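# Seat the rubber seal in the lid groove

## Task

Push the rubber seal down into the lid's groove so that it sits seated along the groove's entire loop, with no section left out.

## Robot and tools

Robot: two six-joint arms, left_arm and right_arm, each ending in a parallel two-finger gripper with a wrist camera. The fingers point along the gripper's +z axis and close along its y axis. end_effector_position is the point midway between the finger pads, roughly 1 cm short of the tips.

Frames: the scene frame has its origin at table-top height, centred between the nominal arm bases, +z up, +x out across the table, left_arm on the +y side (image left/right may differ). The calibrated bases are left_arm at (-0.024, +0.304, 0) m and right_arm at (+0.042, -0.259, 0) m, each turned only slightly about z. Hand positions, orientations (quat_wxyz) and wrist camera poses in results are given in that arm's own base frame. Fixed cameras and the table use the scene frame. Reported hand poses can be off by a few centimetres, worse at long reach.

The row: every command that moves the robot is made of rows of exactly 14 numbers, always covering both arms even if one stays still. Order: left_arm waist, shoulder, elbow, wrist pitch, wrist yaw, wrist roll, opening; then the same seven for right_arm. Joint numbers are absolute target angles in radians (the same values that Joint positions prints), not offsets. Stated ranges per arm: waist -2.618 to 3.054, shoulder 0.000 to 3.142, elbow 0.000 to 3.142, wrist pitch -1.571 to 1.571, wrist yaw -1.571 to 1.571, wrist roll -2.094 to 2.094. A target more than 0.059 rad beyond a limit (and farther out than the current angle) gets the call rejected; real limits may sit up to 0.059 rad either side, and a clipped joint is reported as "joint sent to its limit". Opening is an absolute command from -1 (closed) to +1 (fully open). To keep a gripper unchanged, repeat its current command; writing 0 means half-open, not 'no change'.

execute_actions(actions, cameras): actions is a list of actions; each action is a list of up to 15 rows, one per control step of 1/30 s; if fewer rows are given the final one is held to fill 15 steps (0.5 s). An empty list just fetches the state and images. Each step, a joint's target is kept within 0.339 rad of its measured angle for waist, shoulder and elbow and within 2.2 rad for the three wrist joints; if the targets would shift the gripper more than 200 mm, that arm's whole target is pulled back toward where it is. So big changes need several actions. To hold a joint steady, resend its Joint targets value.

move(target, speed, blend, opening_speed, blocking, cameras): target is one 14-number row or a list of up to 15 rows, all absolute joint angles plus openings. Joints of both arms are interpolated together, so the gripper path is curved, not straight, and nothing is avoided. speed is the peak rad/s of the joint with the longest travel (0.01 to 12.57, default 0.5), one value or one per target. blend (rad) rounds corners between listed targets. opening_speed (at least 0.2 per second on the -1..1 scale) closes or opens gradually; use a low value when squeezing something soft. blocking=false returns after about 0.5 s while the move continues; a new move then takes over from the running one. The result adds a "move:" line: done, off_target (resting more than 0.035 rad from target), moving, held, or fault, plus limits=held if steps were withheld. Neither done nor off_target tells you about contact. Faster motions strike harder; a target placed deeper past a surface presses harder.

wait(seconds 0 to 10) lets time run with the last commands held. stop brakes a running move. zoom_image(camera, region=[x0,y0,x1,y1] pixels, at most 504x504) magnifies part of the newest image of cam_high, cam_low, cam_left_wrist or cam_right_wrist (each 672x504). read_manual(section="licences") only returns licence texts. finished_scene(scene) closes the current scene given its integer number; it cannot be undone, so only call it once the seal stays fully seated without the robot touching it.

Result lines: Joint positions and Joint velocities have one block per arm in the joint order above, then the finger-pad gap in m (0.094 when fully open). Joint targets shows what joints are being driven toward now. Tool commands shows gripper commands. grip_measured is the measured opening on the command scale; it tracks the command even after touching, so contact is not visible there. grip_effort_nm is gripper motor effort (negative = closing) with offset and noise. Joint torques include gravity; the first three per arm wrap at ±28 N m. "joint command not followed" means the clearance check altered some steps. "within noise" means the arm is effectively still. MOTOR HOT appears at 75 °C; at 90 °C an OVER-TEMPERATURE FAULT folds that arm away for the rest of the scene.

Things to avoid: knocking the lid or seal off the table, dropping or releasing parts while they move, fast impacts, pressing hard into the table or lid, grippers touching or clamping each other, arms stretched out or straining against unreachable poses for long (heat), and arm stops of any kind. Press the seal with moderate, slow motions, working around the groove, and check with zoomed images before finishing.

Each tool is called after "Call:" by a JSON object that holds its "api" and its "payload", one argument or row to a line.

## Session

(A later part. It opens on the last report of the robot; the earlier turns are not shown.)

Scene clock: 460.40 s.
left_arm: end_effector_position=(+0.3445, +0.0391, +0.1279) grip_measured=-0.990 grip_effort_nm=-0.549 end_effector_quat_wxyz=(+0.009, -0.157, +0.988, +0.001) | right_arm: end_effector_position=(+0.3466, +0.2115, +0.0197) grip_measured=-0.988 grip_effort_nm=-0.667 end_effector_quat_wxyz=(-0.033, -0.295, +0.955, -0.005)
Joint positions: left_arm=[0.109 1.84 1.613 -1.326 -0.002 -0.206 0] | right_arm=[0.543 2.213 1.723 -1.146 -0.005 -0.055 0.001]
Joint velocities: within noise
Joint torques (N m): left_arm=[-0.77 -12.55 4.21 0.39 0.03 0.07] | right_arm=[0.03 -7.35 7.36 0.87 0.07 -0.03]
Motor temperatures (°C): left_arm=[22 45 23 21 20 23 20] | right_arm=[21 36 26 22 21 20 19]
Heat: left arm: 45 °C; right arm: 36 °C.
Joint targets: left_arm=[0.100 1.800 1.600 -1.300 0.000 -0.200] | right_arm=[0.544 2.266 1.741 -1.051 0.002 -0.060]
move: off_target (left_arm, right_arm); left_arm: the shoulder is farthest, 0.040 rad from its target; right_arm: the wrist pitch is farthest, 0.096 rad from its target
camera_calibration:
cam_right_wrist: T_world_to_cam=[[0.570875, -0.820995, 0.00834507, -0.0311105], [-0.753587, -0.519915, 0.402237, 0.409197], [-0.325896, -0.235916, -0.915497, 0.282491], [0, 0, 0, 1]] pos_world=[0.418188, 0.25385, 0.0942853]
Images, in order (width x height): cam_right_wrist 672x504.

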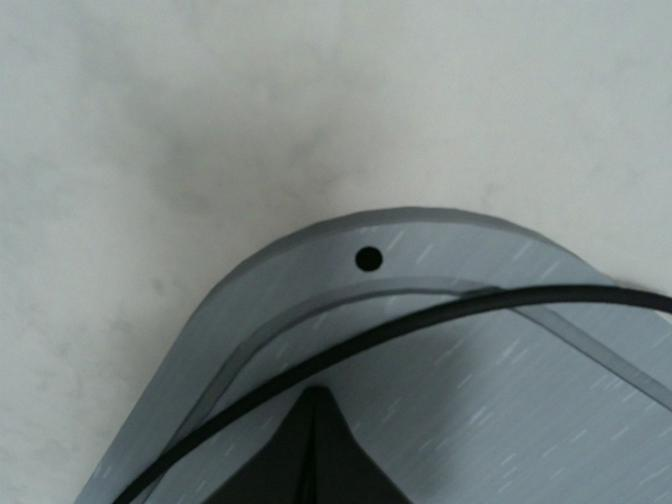

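Call:
{"api": "move", "payload": {
  "target": [
    [0.1,1.8,1.6,-1.3,0,-0.2,-1,0.536,2.235,1.77,-1.0,0,-0.06,-1],
    [0.1,1.8,1.6,-1.3,0,-0.2,-1,0.536,2.275,1.82,-1.0,0,-0.06,-1]
  ],
  "speed": 0.15,
  "cameras": ["cam_right_wrist"]
}}

Scene clock: 464.87 s.
left_arm: end_effector_position=(+0.3445, +0.0391, +0.1279) grip_measured=-0.990 grip_effort_nm=-0.549 end_effector_quat_wxyz=(+0.009, -0.157, +0.988, +0.001) | right_arm: end_effector_position=(+0.3889, +0.2370, +0.0219) grip_measured=-0.988 grip_effort_nm=-0.672 end_effector_quat_wxyz=(+0.045, -0.295, +0.954, +0.014)
Joint positions: left_arm=[0.109 1.84 1.613 -1.326 -0.002 -0.206 0] | right_arm=[0.543 2.251 1.793 -1.019 -0.005 -0.055 0.001]
Joint velocities: within noise
Joint torques (N m): left_arm=[-0.75 -12.51 4.21 0.39 0.04 0.07] | right_arm=[-0.7 -10.29 8.36 0.46 0.03 -0.05]
Motor temperatures (°C): left_arm=[22 45 23 21 20 23 20] | right_arm=[21 36 26 22 21 20 19]
Heat: left arm: 45 °C; right arm: 36 °C.
Joint targets: left_arm=[0.100 1.800 1.600 -1.300 0.000 -0.200] | right_arm=[0.536 2.276 1.820 -1.000 0.000 -0.060]
move: off_target (left_arm); left_arm: the shoulder is farthest, 0.040 rad from its target
camera_calibration:
cam_right_wrist: T_world_to_cam=[[0.56907, -0.822081, 0.0185105, -0.0336129], [-0.798332, -0.546956, 0.252003, 0.480592], [-0.197042, -0.158185, -0.967549, 0.236916], [0, 0, 0, 1]] pos_world=[0.449482, 0.272707, 0.10874]
Images, in order (width x height): cam_right_wrist 672x504.

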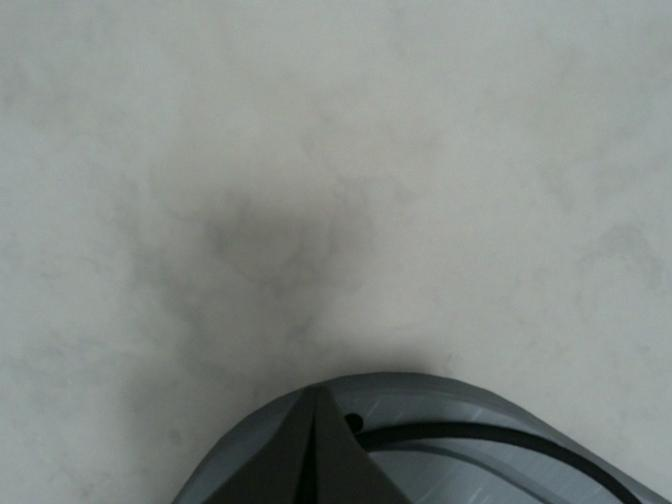

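Call:
{"api": "move", "payload": {
  "target": [
    [0.1,1.8,1.6,-1.3,0,-0.2,-1,0.536,2.12,1.82,-1.1,0,-0.06,-1],
    [0.1,1.8,1.6,-1.3,0,-0.2,-1,0.5,1.8,1.63,-1.40,0,2.01,-1]
  ],
  "speed": 0.6,
  "cameras": ["cam_right_wrist"]
}}

Scene clock: 471.93 s.
left_arm: end_effector_position=(+0.3445, +0.0391, +0.1279) grip_measured=-0.990 grip_effort_nm=-0.549 end_effector_quat_wxyz=(+0.009, -0.157, +0.988, +0.001) | right_arm: end_effector_position=(+0.2974, +0.1686, +0.1398) grip_measured=-0.988 grip_effort_nm=-0.676 end_effector_quat_wxyz=(-0.001, +0.678, +0.735, +0.007)
Joint positions: left_arm=[0.109 1.84 1.613 -1.326 -0.002 -0.206 0] | right_arm=[0.509 1.828 1.645 -1.375 -0.007 1.999 0.001]
Joint velocities: within noise
Joint torques (N m): left_arm=[-0.8 -12.51 4.29 0.39 0.03 0.07] | right_arm=[-0.77 -10.96 4.79 -0.11 0.05 0.09]
Motor temperatures (°C): left_arm=[22 45 23 21 20 23 20] | right_arm=[21 37 26 22 21 20 19]
Heat: left arm: 45 °C; right arm: 37 °C.
Joint targets: left_arm=[0.100 1.800 1.600 -1.300 0.000 -0.200] | right_arm=[0.501 1.798 1.630 -1.400 -0.002 2.010]
move: off_target (left_arm); left_arm: the shoulder is farthest, 0.040 rad from its target
camera_calibration:
cam_right_wrist: T_world_to_cam=[[-0.995895, -0.0900564, 0.0091067, 0.303416], [-0.0811034, 0.932482, 0.351993, -0.136396], [-0.0401911, 0.34981, -0.935958, 0.185427], [0, 0, 0, 1]] pos_world=[0.298561, 0.0896472, 0.218799]
Images, in order (width x height): cam_right_wrist 672x504.

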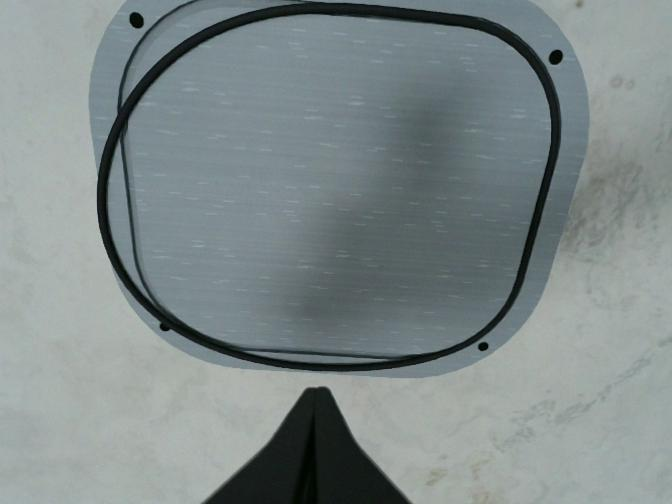

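Call:
{"api": "move", "payload": {
  "target": [
    [0.1,1.8,1.6,-1.3,0,-0.2,-1,0.20,1.97,1.53,-1.07,0,1.0,-1],
    [0.1,1.8,1.6,-1.3,0,-0.2,-1,0.234,1.97,1.53,-1.07,0,1.0,-1],
    [0.1,1.8,1.6,-1.3,0,-0.2,-1,0.234,2.07,1.46,-0.95,0,1.0,-1],
    [0.1,1.8,1.6,-1.3,0,-0.2,-1,0.185,2.10,1.51,-0.96,0,1.0,-1]
  ],
  "speed": [0.7,0.4,0.25,0.15],
  "cameras": ["cam_right_wrist"]
}}

Scene clock: 482.50 s.
left_arm: end_effector_position=(+0.3445, +0.0391, +0.1279) grip_measured=-0.990 grip_effort_nm=-0.554 end_effector_quat_wxyz=(+0.009, -0.157, +0.988, +0.001) | right_arm: end_effector_position=(+0.3794, +0.0815, +0.0195) grip_measured=-0.988 grip_effort_nm=-0.667 end_effector_quat_wxyz=(+0.001, +0.391, +0.920, +0.013)
Joint positions: left_arm=[0.109 1.84 1.613 -1.326 -0.002 -0.206 0] | right_arm=[0.2 2.067 1.493 -0.979 -0.02 1.003 0.001]
Joint velocities: within noise
Joint torques (N m): left_arm=[-0.76 -12.55 4.25 0.39 0.03 0.07] | right_arm=[-1.32 -7.68 7.31 0.3 0.22 -0.03]
Motor temperatures (°C): left_arm=[22 45 23 21 20 23 20] | right_arm=[21 36 26 22 21 20 19]
Heat: left arm: 45 °C; right arm: 36 °C.
Joint targets: left_arm=[0.100 1.800 1.600 -1.300 0.000 -0.200] | right_arm=[0.186 2.101 1.510 -0.960 0.000 1.000]
move: off_target (left_arm); left_arm: the shoulder is farthest, 0.040 rad from its target
camera_calibration:
cam_right_wrist: T_world_to_cam=[[-0.713788, -0.70032, -0.00765757, 0.321334], [-0.658201, 0.667044, 0.349033, 0.234551], [-0.239326, 0.254176, -0.937079, 0.190045], [0, 0, 0, 1]] pos_world=[0.42923, 0.0202759, 0.0986821]
Images, in order (width x height): cam_right_wrist 672x504.

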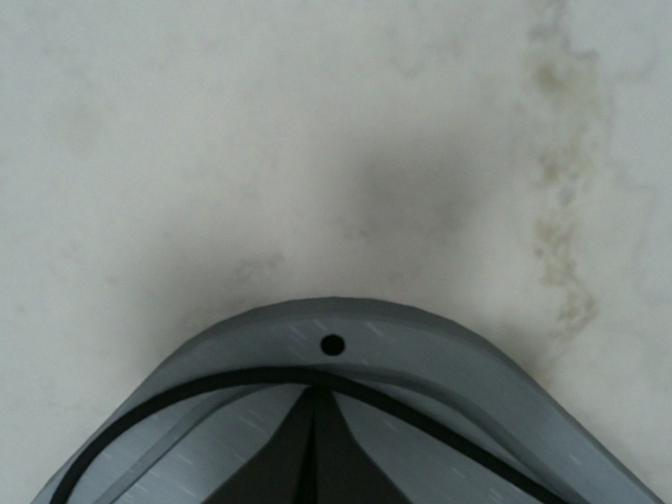

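Call:
{"api": "move", "payload": {
  "target": [
    [0.1,1.8,1.6,-1.3,0,-0.2,-1,0.185,1.98,1.53,-1.05,0,1.0,-1],
    [0.1,1.8,1.6,-1.3,0,-0.2,-1,0.45,1.8,1.63,-1.40,0,2.01,-1]
  ],
  "speed": 0.7,
  "cameras": ["cam_right_wrist"]
}}

Scene clock: 487.90 s.
left_arm: end_effector_position=(+0.3445, +0.0391, +0.1279) grip_measured=-0.990 grip_effort_nm=-0.545 end_effector_quat_wxyz=(+0.009, -0.157, +0.988, +0.001) | right_arm: end_effector_position=(+0.2986, +0.1467, +0.1316) grip_measured=-0.988 grip_effort_nm=-0.667 end_effector_quat_wxyz=(-0.011, +0.700, +0.714, -0.008)
Joint positions: left_arm=[0.109 1.84 1.613 -1.326 -0.002 -0.206 0] | right_arm=[0.445 1.825 1.608 -1.376 -0.016 1.997 0.001]
Joint velocities: within noise
Joint torques (N m): left_arm=[-0.8 -12.52 4.21 0.38 0.03 0.06] | right_arm=[0.36 -10.63 7.84 -0.18 0.16 0.09]
Motor temperatures (°C): left_arm=[22 45 23 21 20 23 20] | right_arm=[21 36 26 22 21 20 19]
Heat: left arm: 45 °C; right arm: 36 °C.
Joint targets: left_arm=[0.100 1.800 1.600 -1.300 0.000 -0.200] | right_arm=[0.449 1.799 1.630 -1.400 -0.001 2.009]
move: off_target (left_arm); left_arm: the shoulder is farthest, 0.040 rad from its target
camera_calibration:
cam_right_wrist: T_world_to_cam=[[-0.998619, -0.0270822, 0.0450292, 0.289548], [-0.00983106, 0.938113, 0.346191, -0.13425], [-0.0516181, 0.34527, -0.937083, 0.189633], [0, 0, 0, 1]] pos_world=[0.297617, 0.0683086, 0.211139]
Images, in order (width x height): cam_right_wrist 672x504.

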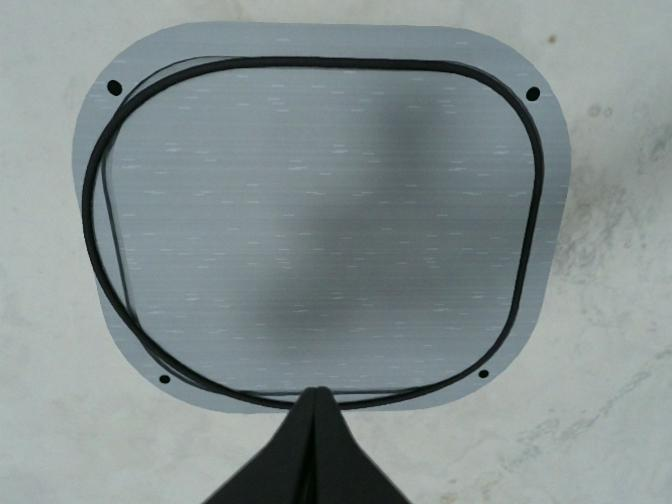

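Call:
{"api": "move", "payload": {
  "target": [
    [0.1,1.8,1.6,-1.3,0,-0.2,-1,0.10,1.77,1.24,-0.97,0,-1.45,-1],
    [0.1,1.8,1.6,-1.3,0,-0.2,-1,0.157,1.77,1.23,-0.97,0,-1.45,-1],
    [0.1,1.8,1.6,-1.3,0,-0.2,-1,0.157,1.88,1.145,-0.85,0,-1.45,-1],
    [0.1,1.8,1.6,-1.3,0,-0.2,-1,0.10,1.80,1.27,-0.97,0,-1.45,-1],
    [0.1,1.8,1.6,-1.3,0,-0.2,-1,0.151,1.80,1.27,-0.97,0,-1.457,-1],
    [0.1,1.8,1.6,-1.3,0,-0.2,-1,0.151,1.916,1.19,-0.86,0,-1.457,-1]
  ],
  "speed": [0.8,0.4,0.3,0.4,0.4,0.3],
  "cameras": ["cam_right_wrist"]
}}

Scene clock: 501.80 s.
left_arm: end_effector_position=(+0.3445, +0.0391, +0.1279) grip_measured=-0.990 grip_effort_nm=-0.545 end_effector_quat_wxyz=(+0.009, -0.157, +0.988, +0.001) | right_arm: end_effector_position=(+0.3323, +0.0482, +0.0197) grip_measured=-0.988 grip_effort_nm=-0.676 end_effector_quat_wxyz=(-0.005, +0.714, -0.700, +0.013)
Joint positions: left_arm=[0.109 1.84 1.613 -1.326 -0.002 -0.206 0] | right_arm=[0.149 1.877 1.22 -0.89 0.015 -1.442 0.001]
Joint velocities: within noise
Joint torques (N m): left_arm=[-0.75 -12.52 4.21 0.39 0.04 0.07] | right_arm=[0.17 -5.53 3.33 0.43 -0.04 -0.07]
Motor temperatures (°C): left_arm=[22 45 23 21 20 23 20] | right_arm=[21 36 26 22 21 20 19]
Heat: left arm: 45 °C; right arm: 36 °C.
Joint targets: left_arm=[0.100 1.800 1.600 -1.300 0.000 -0.200] | right_arm=[0.151 1.916 1.190 -0.860 0.011 -1.448]
move: off_target (left_arm, right_arm); left_arm: the shoulder is farthest, 0.040 rad from its target; right_arm: the shoulder is farthest, 0.039 rad from its target
camera_calibration:
cam_right_wrist: T_world_to_cam=[[0.998681, 0.0288391, 0.0424783, -0.340805], [0.0120317, -0.935761, 0.352431, 0.080081], [0.0499133, -0.351455, -0.934873, 0.120424], [0, 0, 0, 1]] pos_world=[0.333381, 0.127089, 0.0988348]
Images, in order (width x height): cam_right_wrist 672x504.

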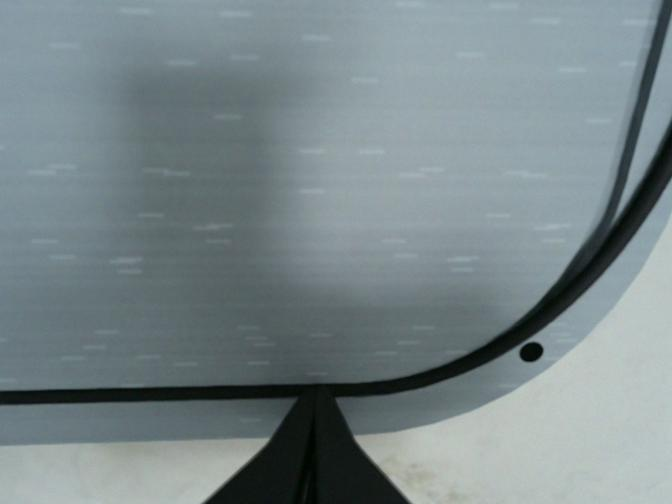

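Call:
{"api": "move", "payload": {
  "target": [
    [0.1,1.8,1.6,-1.3,0,-0.2,-1,0.12,1.77,1.24,-0.97,0,-1.44,-1],
    [0.1,1.8,1.6,-1.3,0,-0.2,-1,0.175,1.77,1.23,-0.97,0,-1.44,-1],
    [0.1,1.8,1.6,-1.3,0,-0.2,-1,0.175,1.88,1.145,-0.85,0,-1.44,-1],
    [0.1,1.8,1.6,-1.3,0,-0.2,-1,0.12,1.80,1.27,-0.97,0,-1.44,-1],
    [0.1,1.8,1.6,-1.3,0,-0.2,-1,0.17,1.80,1.27,-0.97,0,-1.44,-1],
    [0.1,1.8,1.6,-1.3,0,-0.2,-1,0.17,1.916,1.19,-0.86,0,-1.44,-1],
    [0.1,1.8,1.6,-1.3,0,-0.2,-1,0.12,1.83,1.31,-0.97,0,-1.44,-1],
    [0.1,1.8,1.6,-1.3,0,-0.2,-1,0.166,1.83,1.31,-0.97,0,-1.44,-1],
    [0.1,1.8,1.6,-1.3,0,-0.2,-1,0.166,1.95,1.238,-0.87,0,-1.44,-1]
  ],
  "speed": 0.4,
  "cameras": ["cam_right_wrist"]
}}

Scene clock: 511.20 s.
left_arm: end_effector_position=(+0.3445, +0.0391, +0.1279) grip_measured=-0.990 grip_effort_nm=-0.554 end_effector_quat_wxyz=(+0.009, -0.157, +0.988, +0.001) | right_arm: end_effector_position=(+0.3443, +0.0562, +0.0197) grip_measured=-0.988 grip_effort_nm=-0.686 end_effector_quat_wxyz=(-0.011, +0.719, -0.695, +0.015)
Joint positions: left_arm=[0.109 1.84 1.613 -1.326 -0.002 -0.206 0] | right_arm=[0.164 1.912 1.267 -0.89 0.01 -1.44 0.001]
Joint velocities: within noise
Joint torques (N m): left_arm=[-0.77 -12.55 4.21 0.4 0.04 0.07] | right_arm=[0.23 -5.94 3.37 0.37 -0.11 0]
Motor temperatures (°C): left_arm=[22 45 23 21 20 23 20] | right_arm=[21 35 26 22 21 20 19]
Heat: left arm: 45 °C; right arm: 35 °C.
Joint targets: left_arm=[0.100 1.800 1.600 -1.300 0.000 -0.200] | right_arm=[0.167 1.950 1.238 -0.870 0.000 -1.440]
move: off_target (left_arm, right_arm); left_arm: the shoulder is farthest, 0.040 rad from its target; right_arm: the shoulder is farthest, 0.038 rad from its target
camera_calibration:
cam_right_wrist: T_world_to_cam=[[0.997637, 0.0423758, 0.0540753, -0.353644], [0.0210485, -0.937788, 0.346569, 0.0846094], [0.0653973, -0.344612, -0.936465, 0.116874], [0, 0, 0, 1]] pos_world=[0.343385, 0.134608, 0.0992491]
Images, in order (width x height): cam_right_wrist 672x504.

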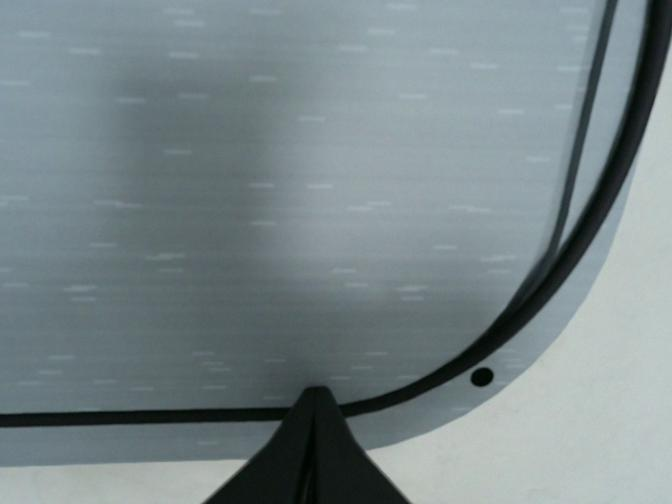

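Call:
{"api": "move", "payload": {
  "target": [
    [0.1,1.8,1.6,-1.3,0,-0.2,-1,0.12,1.86,1.34,-0.97,0,-1.5,-1],
    [0.1,1.8,1.6,-1.3,0,-0.2,-1,0.165,1.86,1.34,-0.97,0,-1.55,-1],
    [0.1,1.8,1.6,-1.3,0,-0.2,-1,0.165,1.987,1.288,-0.88,0,-1.55,-1],
    [0.1,1.8,1.6,-1.3,0,-0.2,-1,0.12,1.89,1.39,-1.0,0,-1.6,-1],
    [0.1,1.8,1.6,-1.3,0,-0.2,-1,0.165,1.89,1.39,-1.0,0,-1.675,-1],
    [0.1,1.8,1.6,-1.3,0,-0.2,-1,0.165,2.016,1.33,-0.895,0,-1.675,-1],
    [0.1,1.8,1.6,-1.3,0,-0.2,-1,0.12,1.92,1.43,-1.0,0,-1.75,-1],
    [0.1,1.8,1.6,-1.3,0,-0.2,-1,0.168,1.92,1.43,-1.0,0,-1.805,-1],
    [0.1,1.8,1.6,-1.3,0,-0.2,-1,0.168,2.046,1.371,-0.907,0,-1.805,-1]
  ],
  "speed": 0.4,
  "cameras": ["cam_right_wrist"]
}}

Scene clock: 525.60 s.
left_arm: end_effector_position=(+0.3445, +0.0391, +0.1279) grip_measured=-0.990 grip_effort_nm=-0.549 end_effector_quat_wxyz=(+0.009, -0.157, +0.988, +0.001) | right_arm: end_effector_position=(+0.3715, +0.0613, +0.0195) grip_measured=-0.987 grip_effort_nm=-0.696 end_effector_quat_wxyz=(-0.011, +0.831, -0.555, +0.019)
Joint positions: left_arm=[0.109 1.84 1.613 -1.326 -0.002 -0.206 0] | right_arm=[0.166 2.005 1.398 -0.922 0.01 -1.798 0.001]
Joint velocities: within noise
Joint torques (N m): left_arm=[-0.77 -12.55 4.22 0.38 0.04 0.06] | right_arm=[0.1 -6.6 3.54 0.3 -0.11 -0.08]
Motor temperatures (°C): left_arm=[22 46 23 21 20 23 20] | right_arm=[21 34 25 22 21 20 19]
Heat: left arm: 46 °C; right arm: 34 °C.
Joint targets: left_arm=[0.100 1.800 1.600 -1.300 0.000 -0.200] | right_arm=[0.167 2.046 1.370 -0.907 -0.001 -1.805]
move: off_target (left_arm, right_arm); left_arm: the shoulder is farthest, 0.040 rad from its target; right_arm: the shoulder is farthest, 0.041 rad from its target
camera_calibration:
cam_right_wrist: T_world_to_cam=[[0.9189, 0.39054, 0.0556819, -0.37315], [0.346475, -0.866466, 0.359434, -0.0366621], [0.18862, -0.310991, -0.931508, 0.0688046], [0, 0, 0, 1]] pos_world=[0.342612, 0.135361, 0.0980473]
Images, in order (width x height): cam_right_wrist 672x504.

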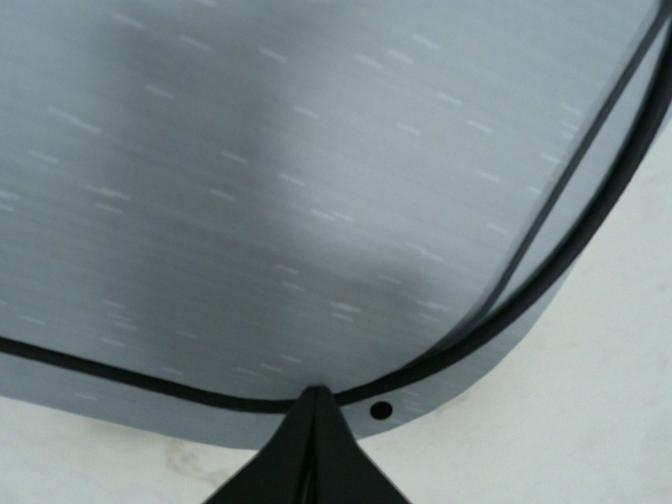

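Call:
{"api": "move", "payload": {
  "target": [
    [0.1,1.8,1.6,-1.3,0,-0.2,-1,0.12,1.95,1.47,-1.0,0,-1.95,-1],
    [0.1,1.8,1.6,-1.3,0,-0.2,-1,0.176,1.95,1.47,-1.0,0,-2.03,-1],
    [0.1,1.8,1.6,-1.3,0,-0.2,-1,0.176,2.076,1.413,-0.92,0,-2.03,-1],
    [0.1,1.8,1.6,-1.3,0,-0.2,-1,0.13,1.95,1.47,-1.02,0,-1.7,-1],
    [0.1,1.8,1.6,-1.3,0,-0.2,-1,0.14,1.98,1.53,-1.04,0,0.96,-1],
    [0.1,1.8,1.6,-1.3,0,-0.2,-1,0.188,1.98,1.53,-1.04,0,0.96,-1],
    [0.1,1.8,1.6,-1.3,0,-0.2,-1,0.188,2.114,1.47,-0.94,0,0.96,-1]
  ],
  "speed": [0.4,0.4,0.4,0.5,1.5,0.4,0.3],
  "cameras": ["cam_right_wrist"]
}}

Scene clock: 539.10 s.
left_arm: end_effector_position=(+0.3445, +0.0391, +0.1279) grip_measured=-0.990 grip_effort_nm=-0.549 end_effector_quat_wxyz=(+0.009, -0.157, +0.988, +0.001) | right_arm: end_effector_position=(+0.3820, +0.0745, +0.0191) grip_measured=-0.988 grip_effort_nm=-0.657 end_effector_quat_wxyz=(+0.005, +0.370, +0.929, +0.009)
Joint positions: left_arm=[0.109 1.84 1.613 -1.326 -0.002 -0.206 0] | right_arm=[0.186 2.07 1.496 -0.978 -0.01 0.943 0.001]
Joint velocities: within noise
Joint torques (N m): left_arm=[-0.79 -12.56 4.19 0.39 0.04 0.09] | right_arm=[-0.09 -7.01 3.78 0.48 -0.03 0.08]
Motor temperatures (°C): left_arm=[22 46 23 21 20 23 20] | right_arm=[21 35 26 22 21 20 19]
Heat: left arm: 46 °C; right arm: 35 °C.
Joint targets: left_arm=[0.100 1.800 1.600 -1.300 0.000 -0.200] | right_arm=[0.185 2.115 1.470 -0.940 -0.010 0.951]
move: off_target (left_arm, right_arm); left_arm: the shoulder is farthest, 0.040 rad from its target; right_arm: the shoulder is farthest, 0.044 rad from its target
camera_calibration:
cam_right_wrist: T_world_to_cam=[[-0.68093, -0.732343, -0.00297365, 0.308059], [-0.689784, 0.639985, 0.338552, 0.255187], [-0.246033, 0.232581, -0.940943, 0.196258], [0, 0, 0, 1]] pos_world=[0.434076, 0.0166429, 0.09919]
Images, in order (width x height): cam_right_wrist 672x504.

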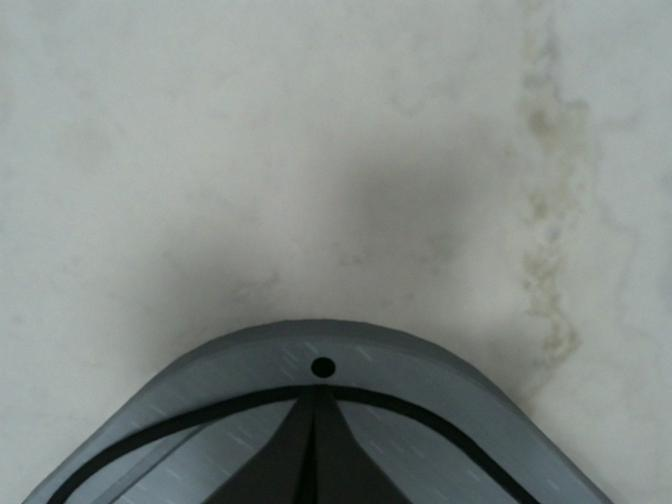

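Call:
{"api": "move", "payload": {
  "target": [
    [0.1,1.8,1.6,-1.3,0,-0.2,-1,0.13,2.0,1.56,-1.05,0,0.96,-1],
    [0.1,1.8,1.6,-1.3,0,-0.2,-1,0.179,2.0,1.56,-1.05,0,0.96,-1],
    [0.1,1.8,1.6,-1.3,0,-0.2,-1,0.179,2.128,1.489,-0.945,0,0.96,-1],
    [0.1,1.8,1.6,-1.3,0,-0.2,-1,0.14,2.03,1.6,-1.06,0,0.82,-1],
    [0.1,1.8,1.6,-1.3,0,-0.2,-1,0.188,2.03,1.6,-1.06,0,0.81,-1],
    [0.1,1.8,1.6,-1.3,0,-0.2,-1,0.188,2.157,1.534,-0.96,0,0.81,-1]
  ],
  "speed": 0.4,
  "cameras": ["cam_right_wrist"]
}}

Scene clock: 545.80 s.
left_arm: end_effector_position=(+0.3445, +0.0391, +0.1279) grip_measured=-0.990 grip_effort_nm=-0.549 end_effector_quat_wxyz=(+0.009, -0.157, +0.988, +0.001) | right_arm: end_effector_position=(+0.3999, +0.0776, +0.0192) grip_measured=-0.988 grip_effort_nm=-0.657 end_effector_quat_wxyz=(+0.018, +0.309, +0.951, +0.014)
Joint positions: left_arm=[0.109 1.84 1.613 -1.326 -0.002 -0.206 0] | right_arm=[0.186 2.113 1.562 -0.975 -0.008 0.814 0.001]
Joint velocities: within noise
Joint torques (N m): left_arm=[-0.77 -12.53 4.26 0.38 0.04 0.07] | right_arm=[0.06 -7.45 3.67 0.32 0.08 -0.04]
Motor temperatures (°C): left_arm=[22 46 23 21 20 23 20] | right_arm=[21 35 25 22 21 20 19]
Heat: left arm: 46 °C; right arm: 35 °C.
Joint targets: left_arm=[0.100 1.800 1.600 -1.300 0.000 -0.200] | right_arm=[0.187 2.157 1.534 -0.959 0.001 0.811]
move: off_target (left_arm, right_arm); left_arm: the shoulder is farthest, 0.040 rad from its target; right_arm: the shoulder is farthest, 0.044 rad from its target
camera_calibration:
cam_right_wrist: T_world_to_cam=[[-0.580912, -0.813718, -0.020093, 0.289136], [-0.775342, 0.545664, 0.317956, 0.307458], [-0.247763, 0.200283, -0.947893, 0.203321], [0, 0, 0, 1]] pos_world=[0.456723, 0.0267844, 0.100778]
Images, in order (width x height): cam_right_wrist 672x504.

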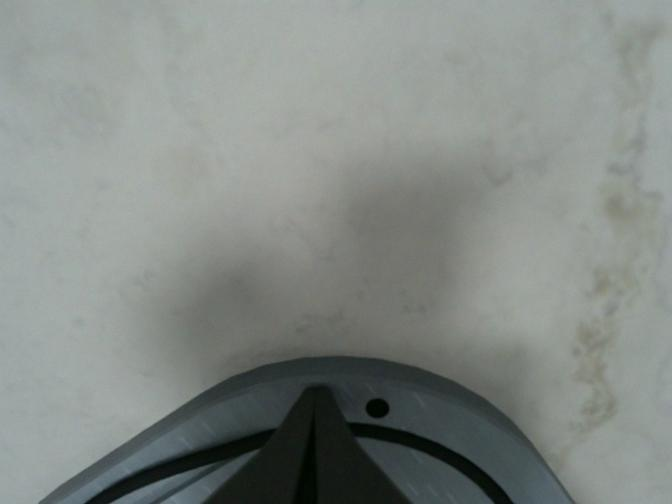

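Call:
{"api": "move", "payload": {
  "target": [
    [0.1,1.8,1.6,-1.3,0,-0.2,-1,0.16,2.03,1.6,-1.06,0,0.72,-1],
    [0.1,1.8,1.6,-1.3,0,-0.2,-1,0.2045,2.03,1.6,-1.06,0,0.71,-1],
    [0.1,1.8,1.6,-1.3,0,-0.2,-1,0.2045,2.13,1.544,-0.97,0,0.71,-1],
    [0.1,1.8,1.6,-1.3,0,-0.2,-1,0.2045,2.1,1.494,-0.945,0,0.71,-1],
    [0.1,1.8,1.6,-1.3,0,-0.2,-1,0.2045,2.147,1.515,-0.945,0,0.71,-1]
  ],
  "speed": [0.4,0.4,0.3,0.2,0.3],
  "cameras": ["cam_right_wrist"]
}}

Call:
{"api": "zoom_image", "payload": {
  "camera": "cam_right_wrist",
  "region": [60, 330, 420, 504]
}}

Scene clock: 553.00 s.
left_arm: end_effector_position=(+0.3445, +0.0391, +0.1279) grip_measured=-0.990 grip_effort_nm=-0.549 end_effector_quat_wxyz=(+0.009, -0.157, +0.988, +0.001) | right_arm: end_effector_position=(+0.3934, +0.0846, +0.0195) grip_measured=-0.988 grip_effort_nm=-0.662 end_effector_quat_wxyz=(+0.020, +0.251, +0.968, +0.014)
Joint positions: left_arm=[0.109 1.84 1.613 -1.326 -0.002 -0.206 0] | right_arm=[0.206 2.092 1.53 -0.961 -0.008 0.713 0.001]
Joint velocities: within noise
Joint torques (N m): left_arm=[-0.77 -12.51 4.21 0.38 0.04 0.07] | right_arm=[0.28 -6.43 4.68 0.34 0.08 -0.04]
Motor temperatures (°C): left_arm=[22 46 23 21 20 23 20] | right_arm=[21 35 25 22 21 20 19]
Heat: left arm: 46 °C; right arm: 35 °C.
Joint targets: left_arm=[0.100 1.800 1.600 -1.300 0.000 -0.200] | right_arm=[0.209 2.146 1.515 -0.945 0.000 0.710]
move: off_target (left_arm, right_arm); left_arm: the shoulder is farthest, 0.040 rad from its target; right_arm: the shoulder is farthest, 0.055 rad from its target
camera_calibration:
cam_right_wrist: T_world_to_cam=[[-0.478313, -0.877976, -0.0193797, 0.256124], [-0.837118, 0.449162, 0.312229, 0.331193], [-0.265425, 0.165566, -0.949809, 0.210595], [0, 0, 0, 1]] pos_world=[0.455652, 0.0412438, 0.10158]
Images, in order (width x height): cam_right_wrist 672x504.

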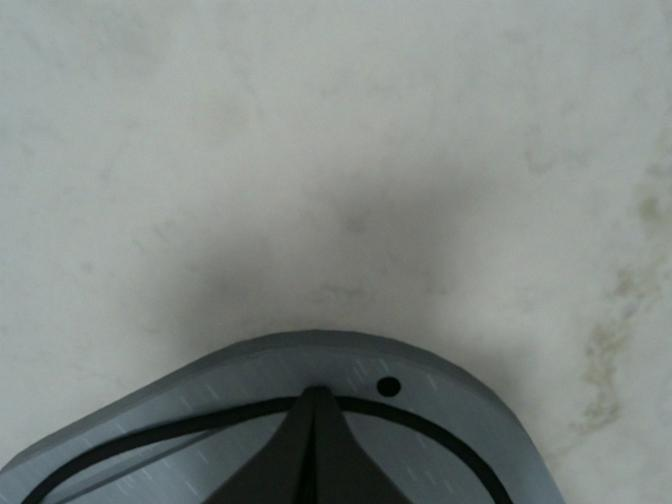

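Scaled by 1.400.

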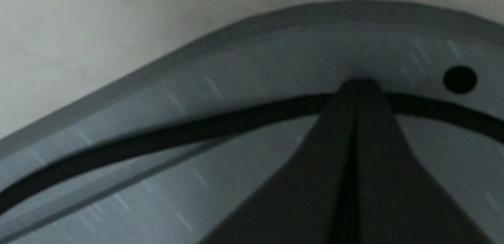

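Call:
{"api": "move", "payload": {
  "target": [
    [0.1,1.8,1.6,-1.3,0,-0.2,-1,0.35,1.9,1.6,-1.2,0,0.3,-1],
    [0.1,1.8,1.6,-1.3,0,-0.2,-1,0.79,1.69,1.14,-0.95,0,-1.40,-1],
    [0.1,1.8,1.6,-1.3,0,-0.2,-1,0.832,1.69,1.14,-0.95,0,-1.40,-1],
    [0.1,1.8,1.6,-1.3,0,-0.2,-1,0.832,1.77,1.065,-0.85,0,-1.40,-1],
    [0.1,1.8,1.6,-1.3,0,-0.2,-1,0.788,1.77,1.065,-0.85,0,-1.40,-1],
    [0.1,1.8,1.6,-1.3,0,-0.2,-1,0.797,1.81,1.063,-0.82,0,-1.40,-1]
  ],
  "speed": [1.0,1.0,0.4,0.3,0.15,0.3],
  "cameras": ["cam_right_wrist"]
}}

Call:
{"api": "zoom_image", "payload": {
  "camera": "cam_right_wrist",
  "region": [120, 300, 620, 504]
}}

Scene clock: 565.90 s.
left_arm: end_effector_position=(+0.3445, +0.0391, +0.1279) grip_measured=-0.990 grip_effort_nm=-0.554 end_effector_quat_wxyz=(+0.009, -0.157, +0.988, +0.001) | right_arm: end_effector_position=(+0.2139, +0.2141, +0.0196) grip_measured=-0.988 grip_effort_nm=-0.681 end_effector_quat_wxyz=(-0.007, +0.885, -0.465, +0.008)
Joint positions: left_arm=[0.109 1.84 1.613 -1.326 -0.002 -0.206 0] | right_arm=[0.789 1.765 1.075 -0.863 0.01 -1.387 0.001]
Joint velocities: within noise
Joint torques (N m): left_arm=[-0.73 -12.56 4.25 0.4 0.04 0.05] | right_arm=[-0.14 -3.97 4.66 0.54 0 -0.06]
Motor temperatures (°C): left_arm=[22 46 23 21 20 23 20] | right_arm=[21 35 25 22 21 20 19]
Heat: left arm: 46 °C; right arm: 35 °C.
Joint targets: left_arm=[0.100 1.800 1.600 -1.300 0.000 -0.200] | right_arm=[0.788 1.810 1.064 -0.821 0.010 -1.393]
move: off_target (left_arm, right_arm); left_arm: the shoulder is farthest, 0.040 rad from its target; right_arm: the shoulder is farthest, 0.045 rad from its target
camera_calibration:
cam_right_wrist: T_world_to_cam=[[0.817233, 0.575072, 0.0377221, -0.305304], [0.528772, -0.774248, 0.347764, 0.0917669], [0.229195, -0.264258, -0.936823, 0.127588], [0, 0, 0, 1]] pos_world=[0.171738, 0.280338, 0.0991309]
Images, in order (width x height): cam_right_wrist 672x504.

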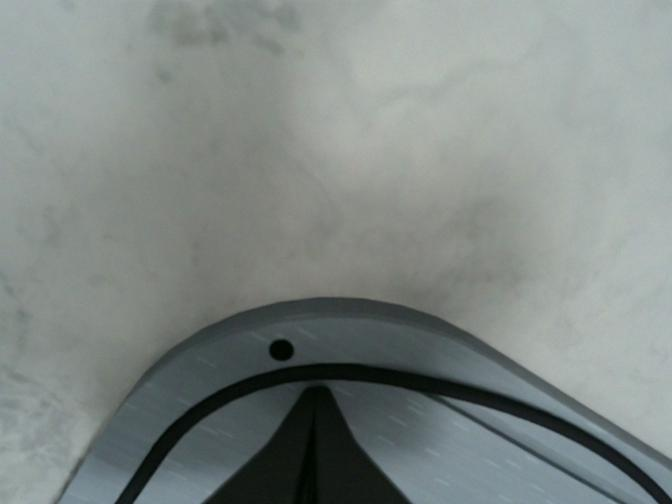

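Scaled by 1.008.

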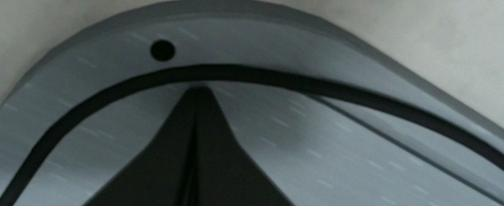

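Call:
{"api": "move", "payload": {
  "target": [
    [0.1,1.8,1.6,-1.3,0,-0.2,-1,0.77,1.7,1.16,-0.95,0,-1.40,-1],
    [0.1,1.8,1.6,-1.3,0,-0.2,-1,0.82,1.7,1.16,-0.95,0,-1.40,-1],
    [0.1,1.8,1.6,-1.3,0,-0.2,-1,0.82,1.831,1.087,-0.834,0,-1.40,-1],
    [0.1,1.8,1.6,-1.3,0,-0.2,-1,0.77,1.74,1.2,-0.95,0,-1.3,-1],
    [0.1,1.8,1.6,-1.3,0,-0.2,-1,0.814,1.74,1.2,-0.95,0,-1.27,-1],
    [0.1,1.8,1.6,-1.3,0,-0.2,-1,0.814,1.861,1.123,-0.84,0,-1.27,-1]
  ],
  "speed": 0.4,
  "cameras": ["cam_right_wrist"]
}}

Call:
{"api": "zoom_image", "payload": {
  "camera": "cam_right_wrist",
  "region": [120, 300, 620, 504]
}}

Scene clock: 577.43 s.
left_arm: end_effector_position=(+0.3445, +0.0391, +0.1279) grip_measured=-0.990 grip_effort_nm=-0.549 end_effector_quat_wxyz=(+0.009, -0.157, +0.988, +0.001) | right_arm: end_effector_position=(+0.2212, +0.2355, +0.0196) grip_measured=-0.988 grip_effort_nm=-0.686 end_effector_quat_wxyz=(-0.014, +0.865, -0.501, +0.008)
Joint positions: left_arm=[0.109 1.84 1.613 -1.326 -0.002 -0.206 0] | right_arm=[0.819 1.827 1.152 -0.866 0.01 -1.273 0.001]
Joint velocities: within noise
Joint torques (N m): left_arm=[-0.75 -12.53 4.23 0.38 0.03 0.06] | right_arm=[0.31 -5.27 3.28 0.34 -0.12 0.02]
Motor temperatures (°C): left_arm=[22 46 23 21 20 23 20] | right_arm=[21 34 25 22 21 20 19]
Heat: left arm: 46 °C; right arm: 34 °C.
Joint targets: left_arm=[0.100 1.800 1.600 -1.300 0.000 -0.200] | right_arm=[0.823 1.862 1.123 -0.840 0.000 -1.269]
move: off_target (left_arm); left_arm: the shoulder is farthest, 0.040 rad from its target
camera_calibration:
cam_right_wrist: T_world_to_cam=[[0.861646, 0.505031, 0.0500955, -0.317246], [0.460281, -0.819226, 0.342067, 0.1304], [0.213794, -0.271683, -0.938339, 0.136687], [0, 0, 0, 1]] pos_world=[0.18411, 0.304182, 0.099546]
Images, in order (width x height): cam_right_wrist 672x504.

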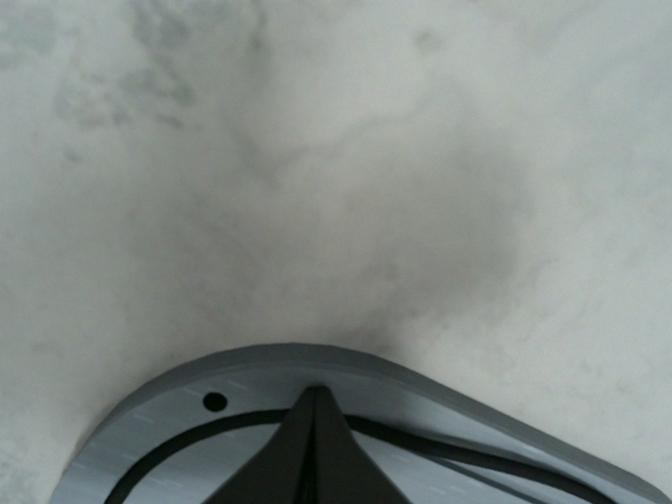

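Scaled by 1.008.

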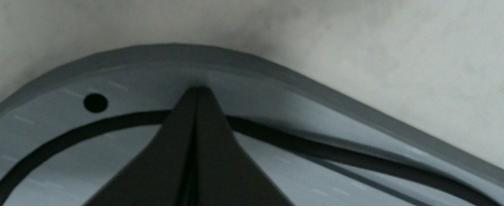

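Call:
{"api": "move", "payload": {
  "target": [
    [0.1,1.8,1.6,-1.3,0,-0.2,-1,0.76,1.76,1.24,-0.96,0,-1.2,-1],
    [0.1,1.8,1.6,-1.3,0,-0.2,-1,0.803,1.76,1.24,-0.96,0,-1.145,-1],
    [0.1,1.8,1.6,-1.3,0,-0.2,-1,0.803,1.89,1.158,-0.85,0,-1.145,-1],
    [0.1,1.8,1.6,-1.3,0,-0.2,-1,0.75,1.78,1.27,-0.97,0,-1.03,-1],
    [0.1,1.8,1.6,-1.3,0,-0.2,-1,0.792,1.78,1.27,-0.97,0,-1.03,-1],
    [0.1,1.8,1.6,-1.3,0,-0.2,-1,0.792,1.915,1.19,-0.858,0,-1.03,-1]
  ],
  "speed": 0.4,
  "cameras": ["cam_right_wrist"]
}}

Call:
{"api": "zoom_image", "payload": {
  "camera": "cam_right_wrist",
  "region": [120, 300, 620, 504]
}}

Scene clock: 587.07 s.
left_arm: end_effector_position=(+0.3445, +0.0391, +0.1279) grip_measured=-0.990 grip_effort_nm=-0.549 end_effector_quat_wxyz=(+0.009, -0.157, +0.988, +0.001) | right_arm: end_effector_position=(+0.2380, +0.2388, +0.0194) grip_measured=-0.988 grip_effort_nm=-0.676 end_effector_quat_wxyz=(-0.014, +0.791, -0.612, +0.006)
Joint positions: left_arm=[0.109 1.84 1.613 -1.326 -0.002 -0.206 0] | right_arm=[0.789 1.877 1.218 -0.882 0.009 -1.036 0.001]
Joint velocities: within noise
Joint torques (N m): left_arm=[-0.77 -12.51 4.27 0.38 0.04 0.06] | right_arm=[0.32 -5.75 3.21 0.4 -0.11 0.02]
Motor temperatures (°C): left_arm=[22 47 23 21 20 23 20] | right_arm=[21 33 25 22 21 20 19]
Heat: left arm: 47 °C; right arm: 33 °C.
Joint targets: left_arm=[0.100 1.800 1.600 -1.300 0.000 -0.200] | right_arm=[0.792 1.914 1.189 -0.857 0.000 -1.031]
move: off_target (left_arm, right_arm); left_arm: the shoulder is farthest, 0.040 rad from its target; right_arm: the shoulder is farthest, 0.038 rad from its target
camera_calibration:
cam_right_wrist: T_world_to_cam=[[0.964949, 0.25813, 0.0473461, -0.298894], [0.228193, -0.914379, 0.334424, 0.203532], [0.129617, -0.311898, -0.941233, 0.163466], [0, 0, 0, 1]] pos_world=[0.220785, 0.314244, 0.0999452]
Images, in order (width x height): cam_right_wrist 672x504.

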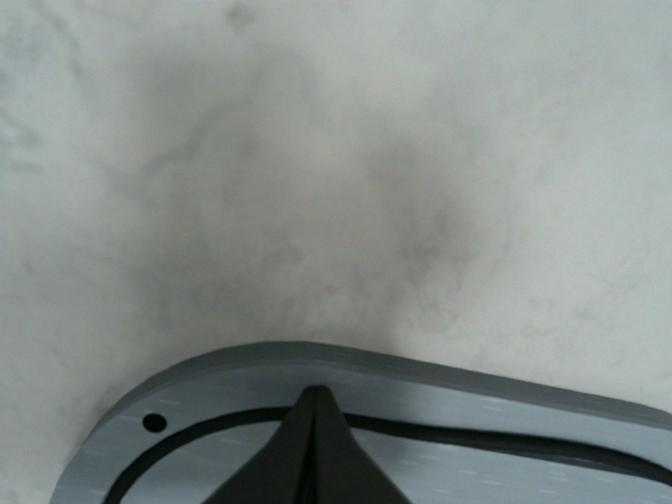

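Scaled by 1.008.

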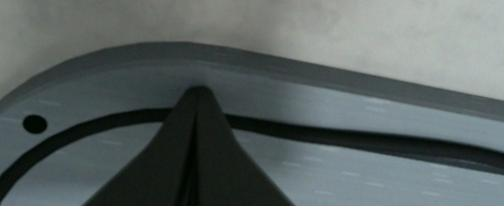

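Call:
{"api": "move", "payload": {
  "target": [
    [0.1,1.8,1.6,-1.3,0,-0.2,-1,0.73,1.80,1.30,-0.98,0,-0.9,-1],
    [0.1,1.8,1.6,-1.3,0,-0.2,-1,0.774,1.80,1.30,-0.98,0,-0.86,-1],
    [0.1,1.8,1.6,-1.3,0,-0.2,-1,0.774,1.937,1.221,-0.866,0,-0.86,-1],
    [0.1,1.8,1.6,-1.3,0,-0.2,-1,0.71,1.83,1.33,-0.98,0,-0.85,-1],
    [0.1,1.8,1.6,-1.3,0,-0.2,-1,0.758,1.83,1.33,-0.98,0,-0.85,-1],
    [0.1,1.8,1.6,-1.3,0,-0.2,-1,0.758,1.96,1.252,-0.875,0,-0.85,-1],
    [0.1,1.8,1.6,-1.3,0,-0.2,-1,0.70,1.85,1.36,-0.98,0,-0.867,-1],
    [0.1,1.8,1.6,-1.3,0,-0.2,-1,0.742,1.85,1.36,-0.98,0,-0.867,-1],
    [0.1,1.8,1.6,-1.3,0,-0.2,-1,0.742,1.983,1.283,-0.885,0,-0.867,-1]
  ],
  "speed": 0.4,
  "cameras": ["cam_right_wrist"]
}}

Call:
{"api": "zoom_image", "payload": {
  "camera": "cam_right_wrist",
  "region": [120, 300, 620, 504]
}}

Scene clock: 599.63 s.
left_arm: end_effector_position=(+0.3445, +0.0391, +0.1279) grip_measured=-0.990 grip_effort_nm=-0.545 end_effector_quat_wxyz=(+0.009, -0.157, +0.988, +0.001) | right_arm: end_effector_position=(+0.2646, +0.2406, +0.0195) grip_measured=-0.988 grip_effort_nm=-0.676 end_effector_quat_wxyz=(-0.017, +0.717, -0.697, +0.005)
Joint positions: left_arm=[0.109 1.84 1.613 -1.326 -0.002 -0.206 0] | right_arm=[0.739 1.945 1.312 -0.904 0.009 -0.861 0.001]
Joint velocities: within noise
Joint torques (N m): left_arm=[-0.77 -12.51 4.26 0.39 0.03 0.06] | right_arm=[0.24 -6.27 3.44 0.32 -0.11 -0.05]
Motor temperatures (°C): left_arm=[22 47 23 21 20 23 20] | right_arm=[21 34 25 22 21 20 19]
Heat: left arm: 47 °C; right arm: 34 °C.
Joint targets: left_arm=[0.100 1.800 1.600 -1.300 0.000 -0.200] | right_arm=[0.742 1.983 1.283 -0.885 0.001 -0.866]
move: off_target (left_arm, right_arm); left_arm: the shoulder is farthest, 0.040 rad from its target; right_arm: the shoulder is farthest, 0.038 rad from its target
camera_calibration:
cam_right_wrist: T_world_to_cam=[[0.9981, 0.0371227, 0.0491792, -0.280714], [0.0190436, -0.944912, 0.326769, 0.261878], [0.0586005, -0.325212, -0.943824, 0.182786], [0, 0, 0, 1]] pos_world=[0.264482, 0.317317, 0.100749]
Images, in order (width x height): cam_right_wrist 672x504.

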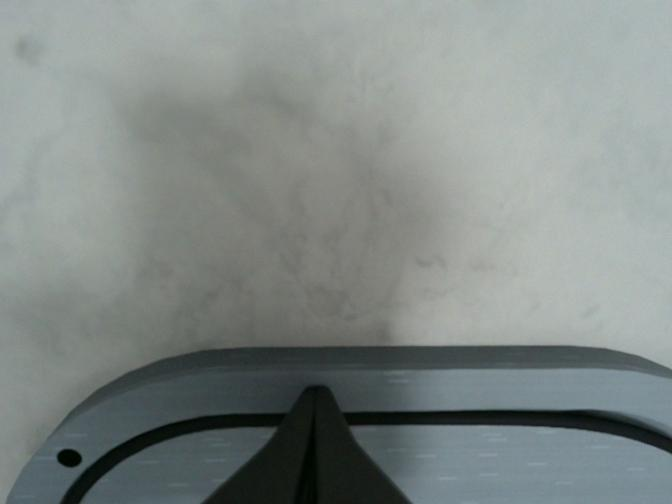

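Scaled by 1.008.

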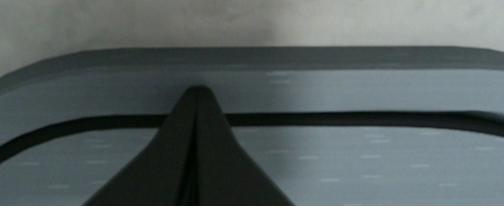

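Call:
{"api": "move", "payload": {
  "target": [
    [0.1,1.8,1.6,-1.3,0,-0.2,-1,0.685,1.875,1.39,-1.0,0,-0.88,-1],
    [0.1,1.8,1.6,-1.3,0,-0.2,-1,0.7287,1.875,1.39,-1.0,0,-0.88,-1],
    [0.1,1.8,1.6,-1.3,0,-0.2,-1,0.7287,2.004,1.313,-0.892,0,-0.88,-1],
    [0.1,1.8,1.6,-1.3,0,-0.2,-1,0.67,1.9,1.43,-1.0,0,-0.896,-1],
    [0.1,1.8,1.6,-1.3,0,-0.2,-1,0.713,1.9,1.43,-1.0,0,-0.896,-1],
    [0.1,1.8,1.6,-1.3,0,-0.2,-1,0.713,2.03,1.35,-0.904,0,-0.896,-1],
    [0.1,1.8,1.6,-1.3,0,-0.2,-1,0.655,1.925,1.465,-1.02,0,-0.91,-1],
    [0.1,1.8,1.6,-1.3,0,-0.2,-1,0.699,1.925,1.465,-1.02,0,-0.91,-1],
    [0.1,1.8,1.6,-1.3,0,-0.2,-1,0.699,2.055,1.385,-0.915,0,-0.91,-1]
  ],
  "speed": 0.4,
  "cameras": []
}}

Call:
{"api": "move", "payload": {
  "target": [
    [0.1,1.8,1.6,-1.3,0,-0.2,-1,0.64,1.95,1.5,-1.03,0,-0.924,-1],
    [0.1,1.8,1.6,-1.3,0,-0.2,-1,0.685,1.95,1.5,-1.03,0,-0.924,-1],
    [0.1,1.8,1.6,-1.3,0,-0.2,-1,0.685,2.08,1.421,-0.927,0,-0.924,-1],
    [0.1,1.8,1.6,-1.3,0,-0.2,-1,0.627,1.975,1.535,-1.04,0,-0.937,-1],
    [0.1,1.8,1.6,-1.3,0,-0.2,-1,0.672,1.975,1.535,-1.04,0,-0.937,-1],
    [0.1,1.8,1.6,-1.3,0,-0.2,-1,0.672,2.104,1.456,-0.939,0,-0.937,-1]
  ],
  "speed": 0.4,
  "cameras": ["cam_right_wrist"]
}}

Scene clock: 610.67 s.
left_arm: end_effector_position=(+0.3445, +0.0391, +0.1279) grip_measured=-0.990 grip_effort_nm=-0.549 end_effector_quat_wxyz=(+0.009, -0.157, +0.988, +0.001) | right_arm: end_effector_position=(+0.2902, +0.2424, +0.0197) grip_measured=-0.988 grip_effort_nm=-0.676 end_effector_quat_wxyz=(-0.017, +0.718, -0.696, +0.005)
Joint positions: left_arm=[0.109 1.84 1.613 -1.326 -0.002 -0.206 0] | right_arm=[0.697 2.015 1.414 -0.935 0.007 -0.905 0.001]
Joint velocities: within noise
Joint torques (N m): left_arm=[-0.75 -12.53 4.16 0.39 0.04 0.08] | right_arm=[0.12 -6.76 3.45 0.33 -0.09 -0.04]
Motor temperatures (°C): left_arm=[22 47 23 21 20 23 20] | right_arm=[21 34 25 22 21 20 19]
Heat: left arm: 47 °C; right arm: 34 °C.
Joint targets: left_arm=[0.100 1.800 1.600 -1.300 0.000 -0.200] | right_arm=[0.698 2.055 1.386 -0.915 -0.001 -0.910]
move: off_target (left_arm, right_arm); left_arm: the shoulder is farthest, 0.040 rad from its target; right_arm: the shoulder is farthest, 0.040 rad from its target
No camera images: "cameras" was empty.

Scene clock: 612.87 s.
left_arm: end_effector_position=(+0.3445, +0.0391, +0.1279) grip_measured=-0.990 grip_effort_nm=-0.545 end_effector_quat_wxyz=(+0.009, -0.157, +0.988, +0.001) | right_arm: end_effector_position=(+0.3072, +0.2430, +0.0195) grip_measured=-0.988 grip_effort_nm=-0.681 end_effector_quat_wxyz=(-0.018, +0.718, -0.695, +0.007)
Joint positions: left_arm=[0.109 1.84 1.613 -1.326 -0.002 -0.206 0] | right_arm=[0.67 2.063 1.485 -0.956 0.009 -0.933 0.001]
Joint velocities: within noise
Joint torques (N m): left_arm=[-0.73 -12.55 4.23 0.39 0.03 0.07] | right_arm=[0.08 -6.95 3.49 0.29 -0.1 -0.06]
Motor temperatures (°C): left_arm=[22 47 23 21 20 23 20] | right_arm=[21 35 25 22 21 20 19]
Heat: left arm: 47 °C; right arm: 35 °C.
Joint targets: left_arm=[0.100 1.800 1.600 -1.300 0.000 -0.200] | right_arm=[0.672 2.105 1.456 -0.940 0.001 -0.938]
move: off_target (left_arm, right_arm); left_arm: the shoulder is farthest, 0.040 rad from its target; right_arm: the shoulder is farthest, 0.041 rad from its target
camera_calibration:
cam_right_wrist: T_world_to_cam=[[0.997804, 0.0401531, 0.052668, -0.324049], [0.0207463, -0.944727, 0.327201, 0.262754], [0.0628951, -0.32539, -0.943486, 0.179716], [0, 0, 0, 1]] pos_world=[0.306583, 0.31972, 0.100653]
Images, in order (width x height): cam_right_wrist 672x504.

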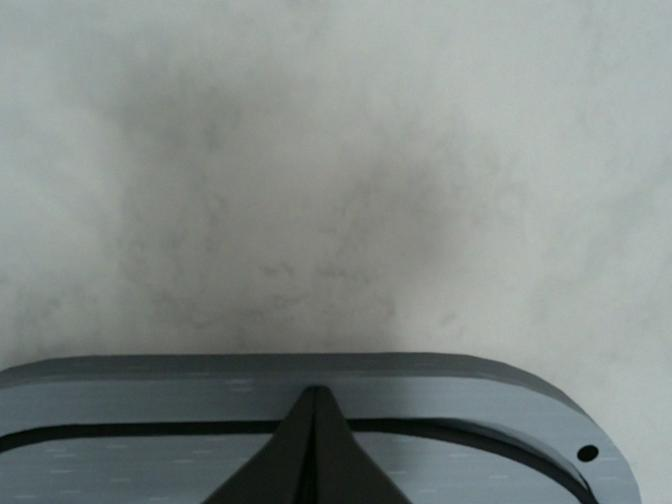

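Call:
{"api": "move", "payload": {
  "target": [
    [0.1,1.8,1.6,-1.3,0,-0.2,-1,0.613,2.0,1.575,-1.05,0,-0.951,-1],
    [0.1,1.8,1.6,-1.3,0,-0.2,-1,0.658,2.0,1.575,-1.05,0,-0.951,-1],
    [0.1,1.8,1.6,-1.3,0,-0.2,-1,0.658,2.131,1.496,-0.953,0,-0.951,-1],
    [0.1,1.8,1.6,-1.3,0,-0.2,-1,0.60,2.025,1.61,-1.06,0,-0.963,-1],
    [0.1,1.8,1.6,-1.3,0,-0.2,-1,0.646,2.025,1.61,-1.06,0,-0.963,-1],
    [0.1,1.8,1.6,-1.3,0,-0.2,-1,0.646,2.155,1.533,-0.967,0,-0.963,-1],
    [0.1,1.8,1.6,-1.3,0,-0.2,-1,0.588,2.05,1.65,-1.08,0,-0.975,-1],
    [0.1,1.8,1.6,-1.3,0,-0.2,-1,0.634,2.05,1.65,-1.08,0,-0.975,-1],
    [0.1,1.8,1.6,-1.3,0,-0.2,-1,0.634,2.181,1.573,-0.982,0,-0.975,-1]
  ],
  "speed": 0.4,
  "cameras": ["cam_right_wrist"]
}}

Call:
{"api": "zoom_image", "payload": {
  "camera": "cam_right_wrist",
  "region": [120, 300, 620, 504]
}}

Scene clock: 632.57 s.
left_arm: end_effector_position=(+0.3445, +0.0391, +0.1279) grip_measured=-0.990 grip_effort_nm=-0.549 end_effector_quat_wxyz=(+0.009, -0.157, +0.988, +0.001) | right_arm: end_effector_position=(+0.3322, +0.2442, +0.0190) grip_measured=-0.988 grip_effort_nm=-0.681 end_effector_quat_wxyz=(-0.018, +0.719, -0.695, +0.007)
Joint positions: left_arm=[0.109 1.84 1.613 -1.326 -0.002 -0.206 0] | right_arm=[0.635 2.138 1.6 -0.994 0.009 -0.97 0.001]
Joint velocities: within noise
Joint torques (N m): left_arm=[-0.75 -12.55 4.23 0.4 0.04 0.07] | right_arm=[-0.02 -7.61 3.59 0.29 -0.1 -0.04]
Motor temperatures (°C): left_arm=[22 47 23 21 20 23 20] | right_arm=[21 35 25 22 21 20 19]
Heat: left arm: 47 °C; right arm: 35 °C.
Joint targets: left_arm=[0.100 1.800 1.600 -1.300 0.000 -0.200] | right_arm=[0.636 2.181 1.572 -0.982 0.001 -0.975]
move: off_target (left_arm, right_arm); left_arm: the shoulder is farthest, 0.040 rad from its target; right_arm: the shoulder is farthest, 0.043 rad from its target
camera_calibration:
cam_right_wrist: T_world_to_cam=[[0.997646, 0.0416537, 0.0544686, -0.349331], [0.0215484, -0.944555, 0.327647, 0.263268], [0.0650963, -0.325702, -0.943229, 0.177461], [0, 0, 0, 1]] pos_world=[0.331284, 0.321021, 0.100155]
Images, in order (width x height): cam_right_wrist 672x504.

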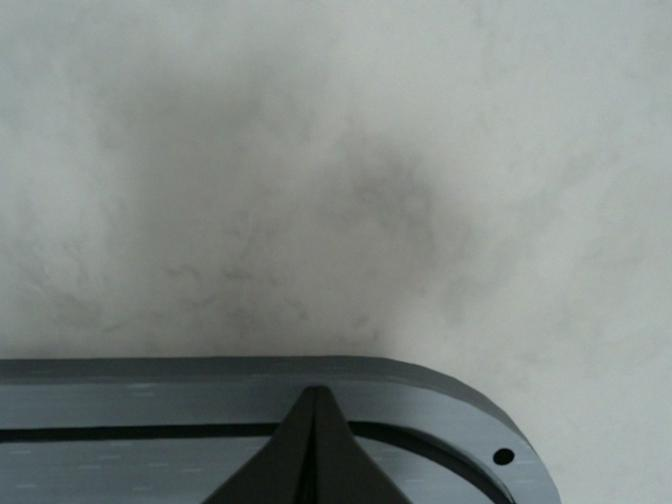

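Scaled by 1.008.

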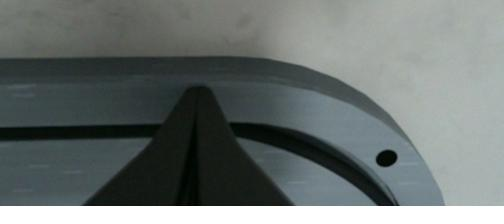

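Call:
{"api": "move", "payload": {
  "target": [
    [0.1,1.8,1.6,-1.3,0,-0.2,-1,0.57,2.09,1.72,-1.11,0,-0.95,-1],
    [0.1,1.8,1.6,-1.3,0,-0.2,-1,0.614,2.09,1.72,-1.11,0,-0.945,-1],
    [0.1,1.8,1.6,-1.3,0,-0.2,-1,0.614,2.226,1.637,-1.004,0,-0.945,-1],
    [0.1,1.8,1.6,-1.3,0,-0.2,-1,0.555,2.12,1.755,-1.12,0,-0.84,-1],
    [0.1,1.8,1.6,-1.3,0,-0.2,-1,0.601,2.12,1.755,-1.12,0,-0.828,-1],
    [0.1,1.8,1.6,-1.3,0,-0.2,-1,0.601,2.253,1.675,-1.015,0,-0.828,-1],
    [0.1,1.8,1.6,-1.3,0,-0.2,-1,0.54,2.14,1.79,-1.13,0,-0.73,-1],
    [0.1,1.8,1.6,-1.3,0,-0.2,-1,0.587,2.14,1.79,-1.13,0,-0.712,-1],
    [0.1,1.8,1.6,-1.3,0,-0.2,-1,0.587,2.276,1.711,-1.03,0,-0.712,-1]
  ],
  "speed": 0.4,
  "cameras": ["cam_right_wrist"]
}}

Call:
{"api": "zoom_image", "payload": {
  "camera": "cam_right_wrist",
  "region": [120, 300, 620, 504]
}}

Scene clock: 641.77 s.
left_arm: end_effector_position=(+0.3445, +0.0391, +0.1279) grip_measured=-0.990 grip_effort_nm=-0.549 end_effector_quat_wxyz=(+0.009, -0.157, +0.988, +0.001) | right_arm: end_effector_position=(+0.3636, +0.2414, +0.0193) grip_measured=-0.988 grip_effort_nm=-0.686 end_effector_quat_wxyz=(+0.022, -0.606, +0.795, -0.004)
Joint positions: left_arm=[0.109 1.84 1.613 -1.326 -0.002 -0.206 0] | right_arm=[0.586 2.225 1.743 -1.044 0.006 -0.716 0.001]
Joint velocities: within noise
Joint torques (N m): left_arm=[-0.79 -12.53 4.26 0.39 0.04 0.06] | right_arm=[-0.06 -7.84 3.52 0.3 -0.07 0.04]
Motor temperatures (°C): left_arm=[22 47 23 21 20 23 20] | right_arm=[21 35 25 22 21 20 19]
Heat: left arm: 47 °C; right arm: 35 °C.
Joint targets: left_arm=[0.100 1.800 1.600 -1.300 0.000 -0.200] | right_arm=[0.586 2.276 1.712 -1.030 0.000 -0.712]
move: off_target (left_arm, right_arm); left_arm: the shoulder is farthest, 0.040 rad from its target; right_arm: the shoulder is farthest, 0.051 rad from its target
camera_calibration:
cam_right_wrist: T_world_to_cam=[[0.964871, -0.257636, 0.051447, -0.296394], [-0.260553, -0.913265, 0.313144, 0.355136], [-0.0336924, -0.315548, -0.948311, 0.208282], [0, 0, 0, 1]] pos_world=[0.385531, 0.313695, 0.101556]
Images, in order (width x height): cam_right_wrist 672x504.

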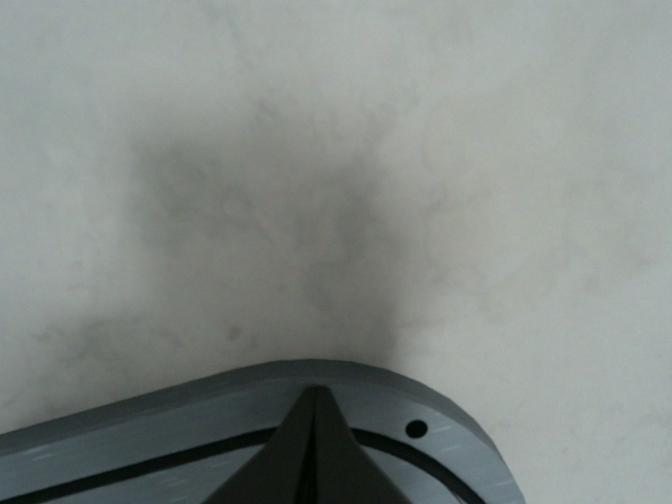

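Scaled by 1.008.

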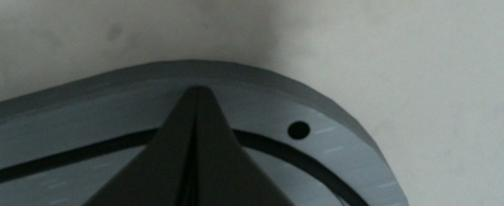

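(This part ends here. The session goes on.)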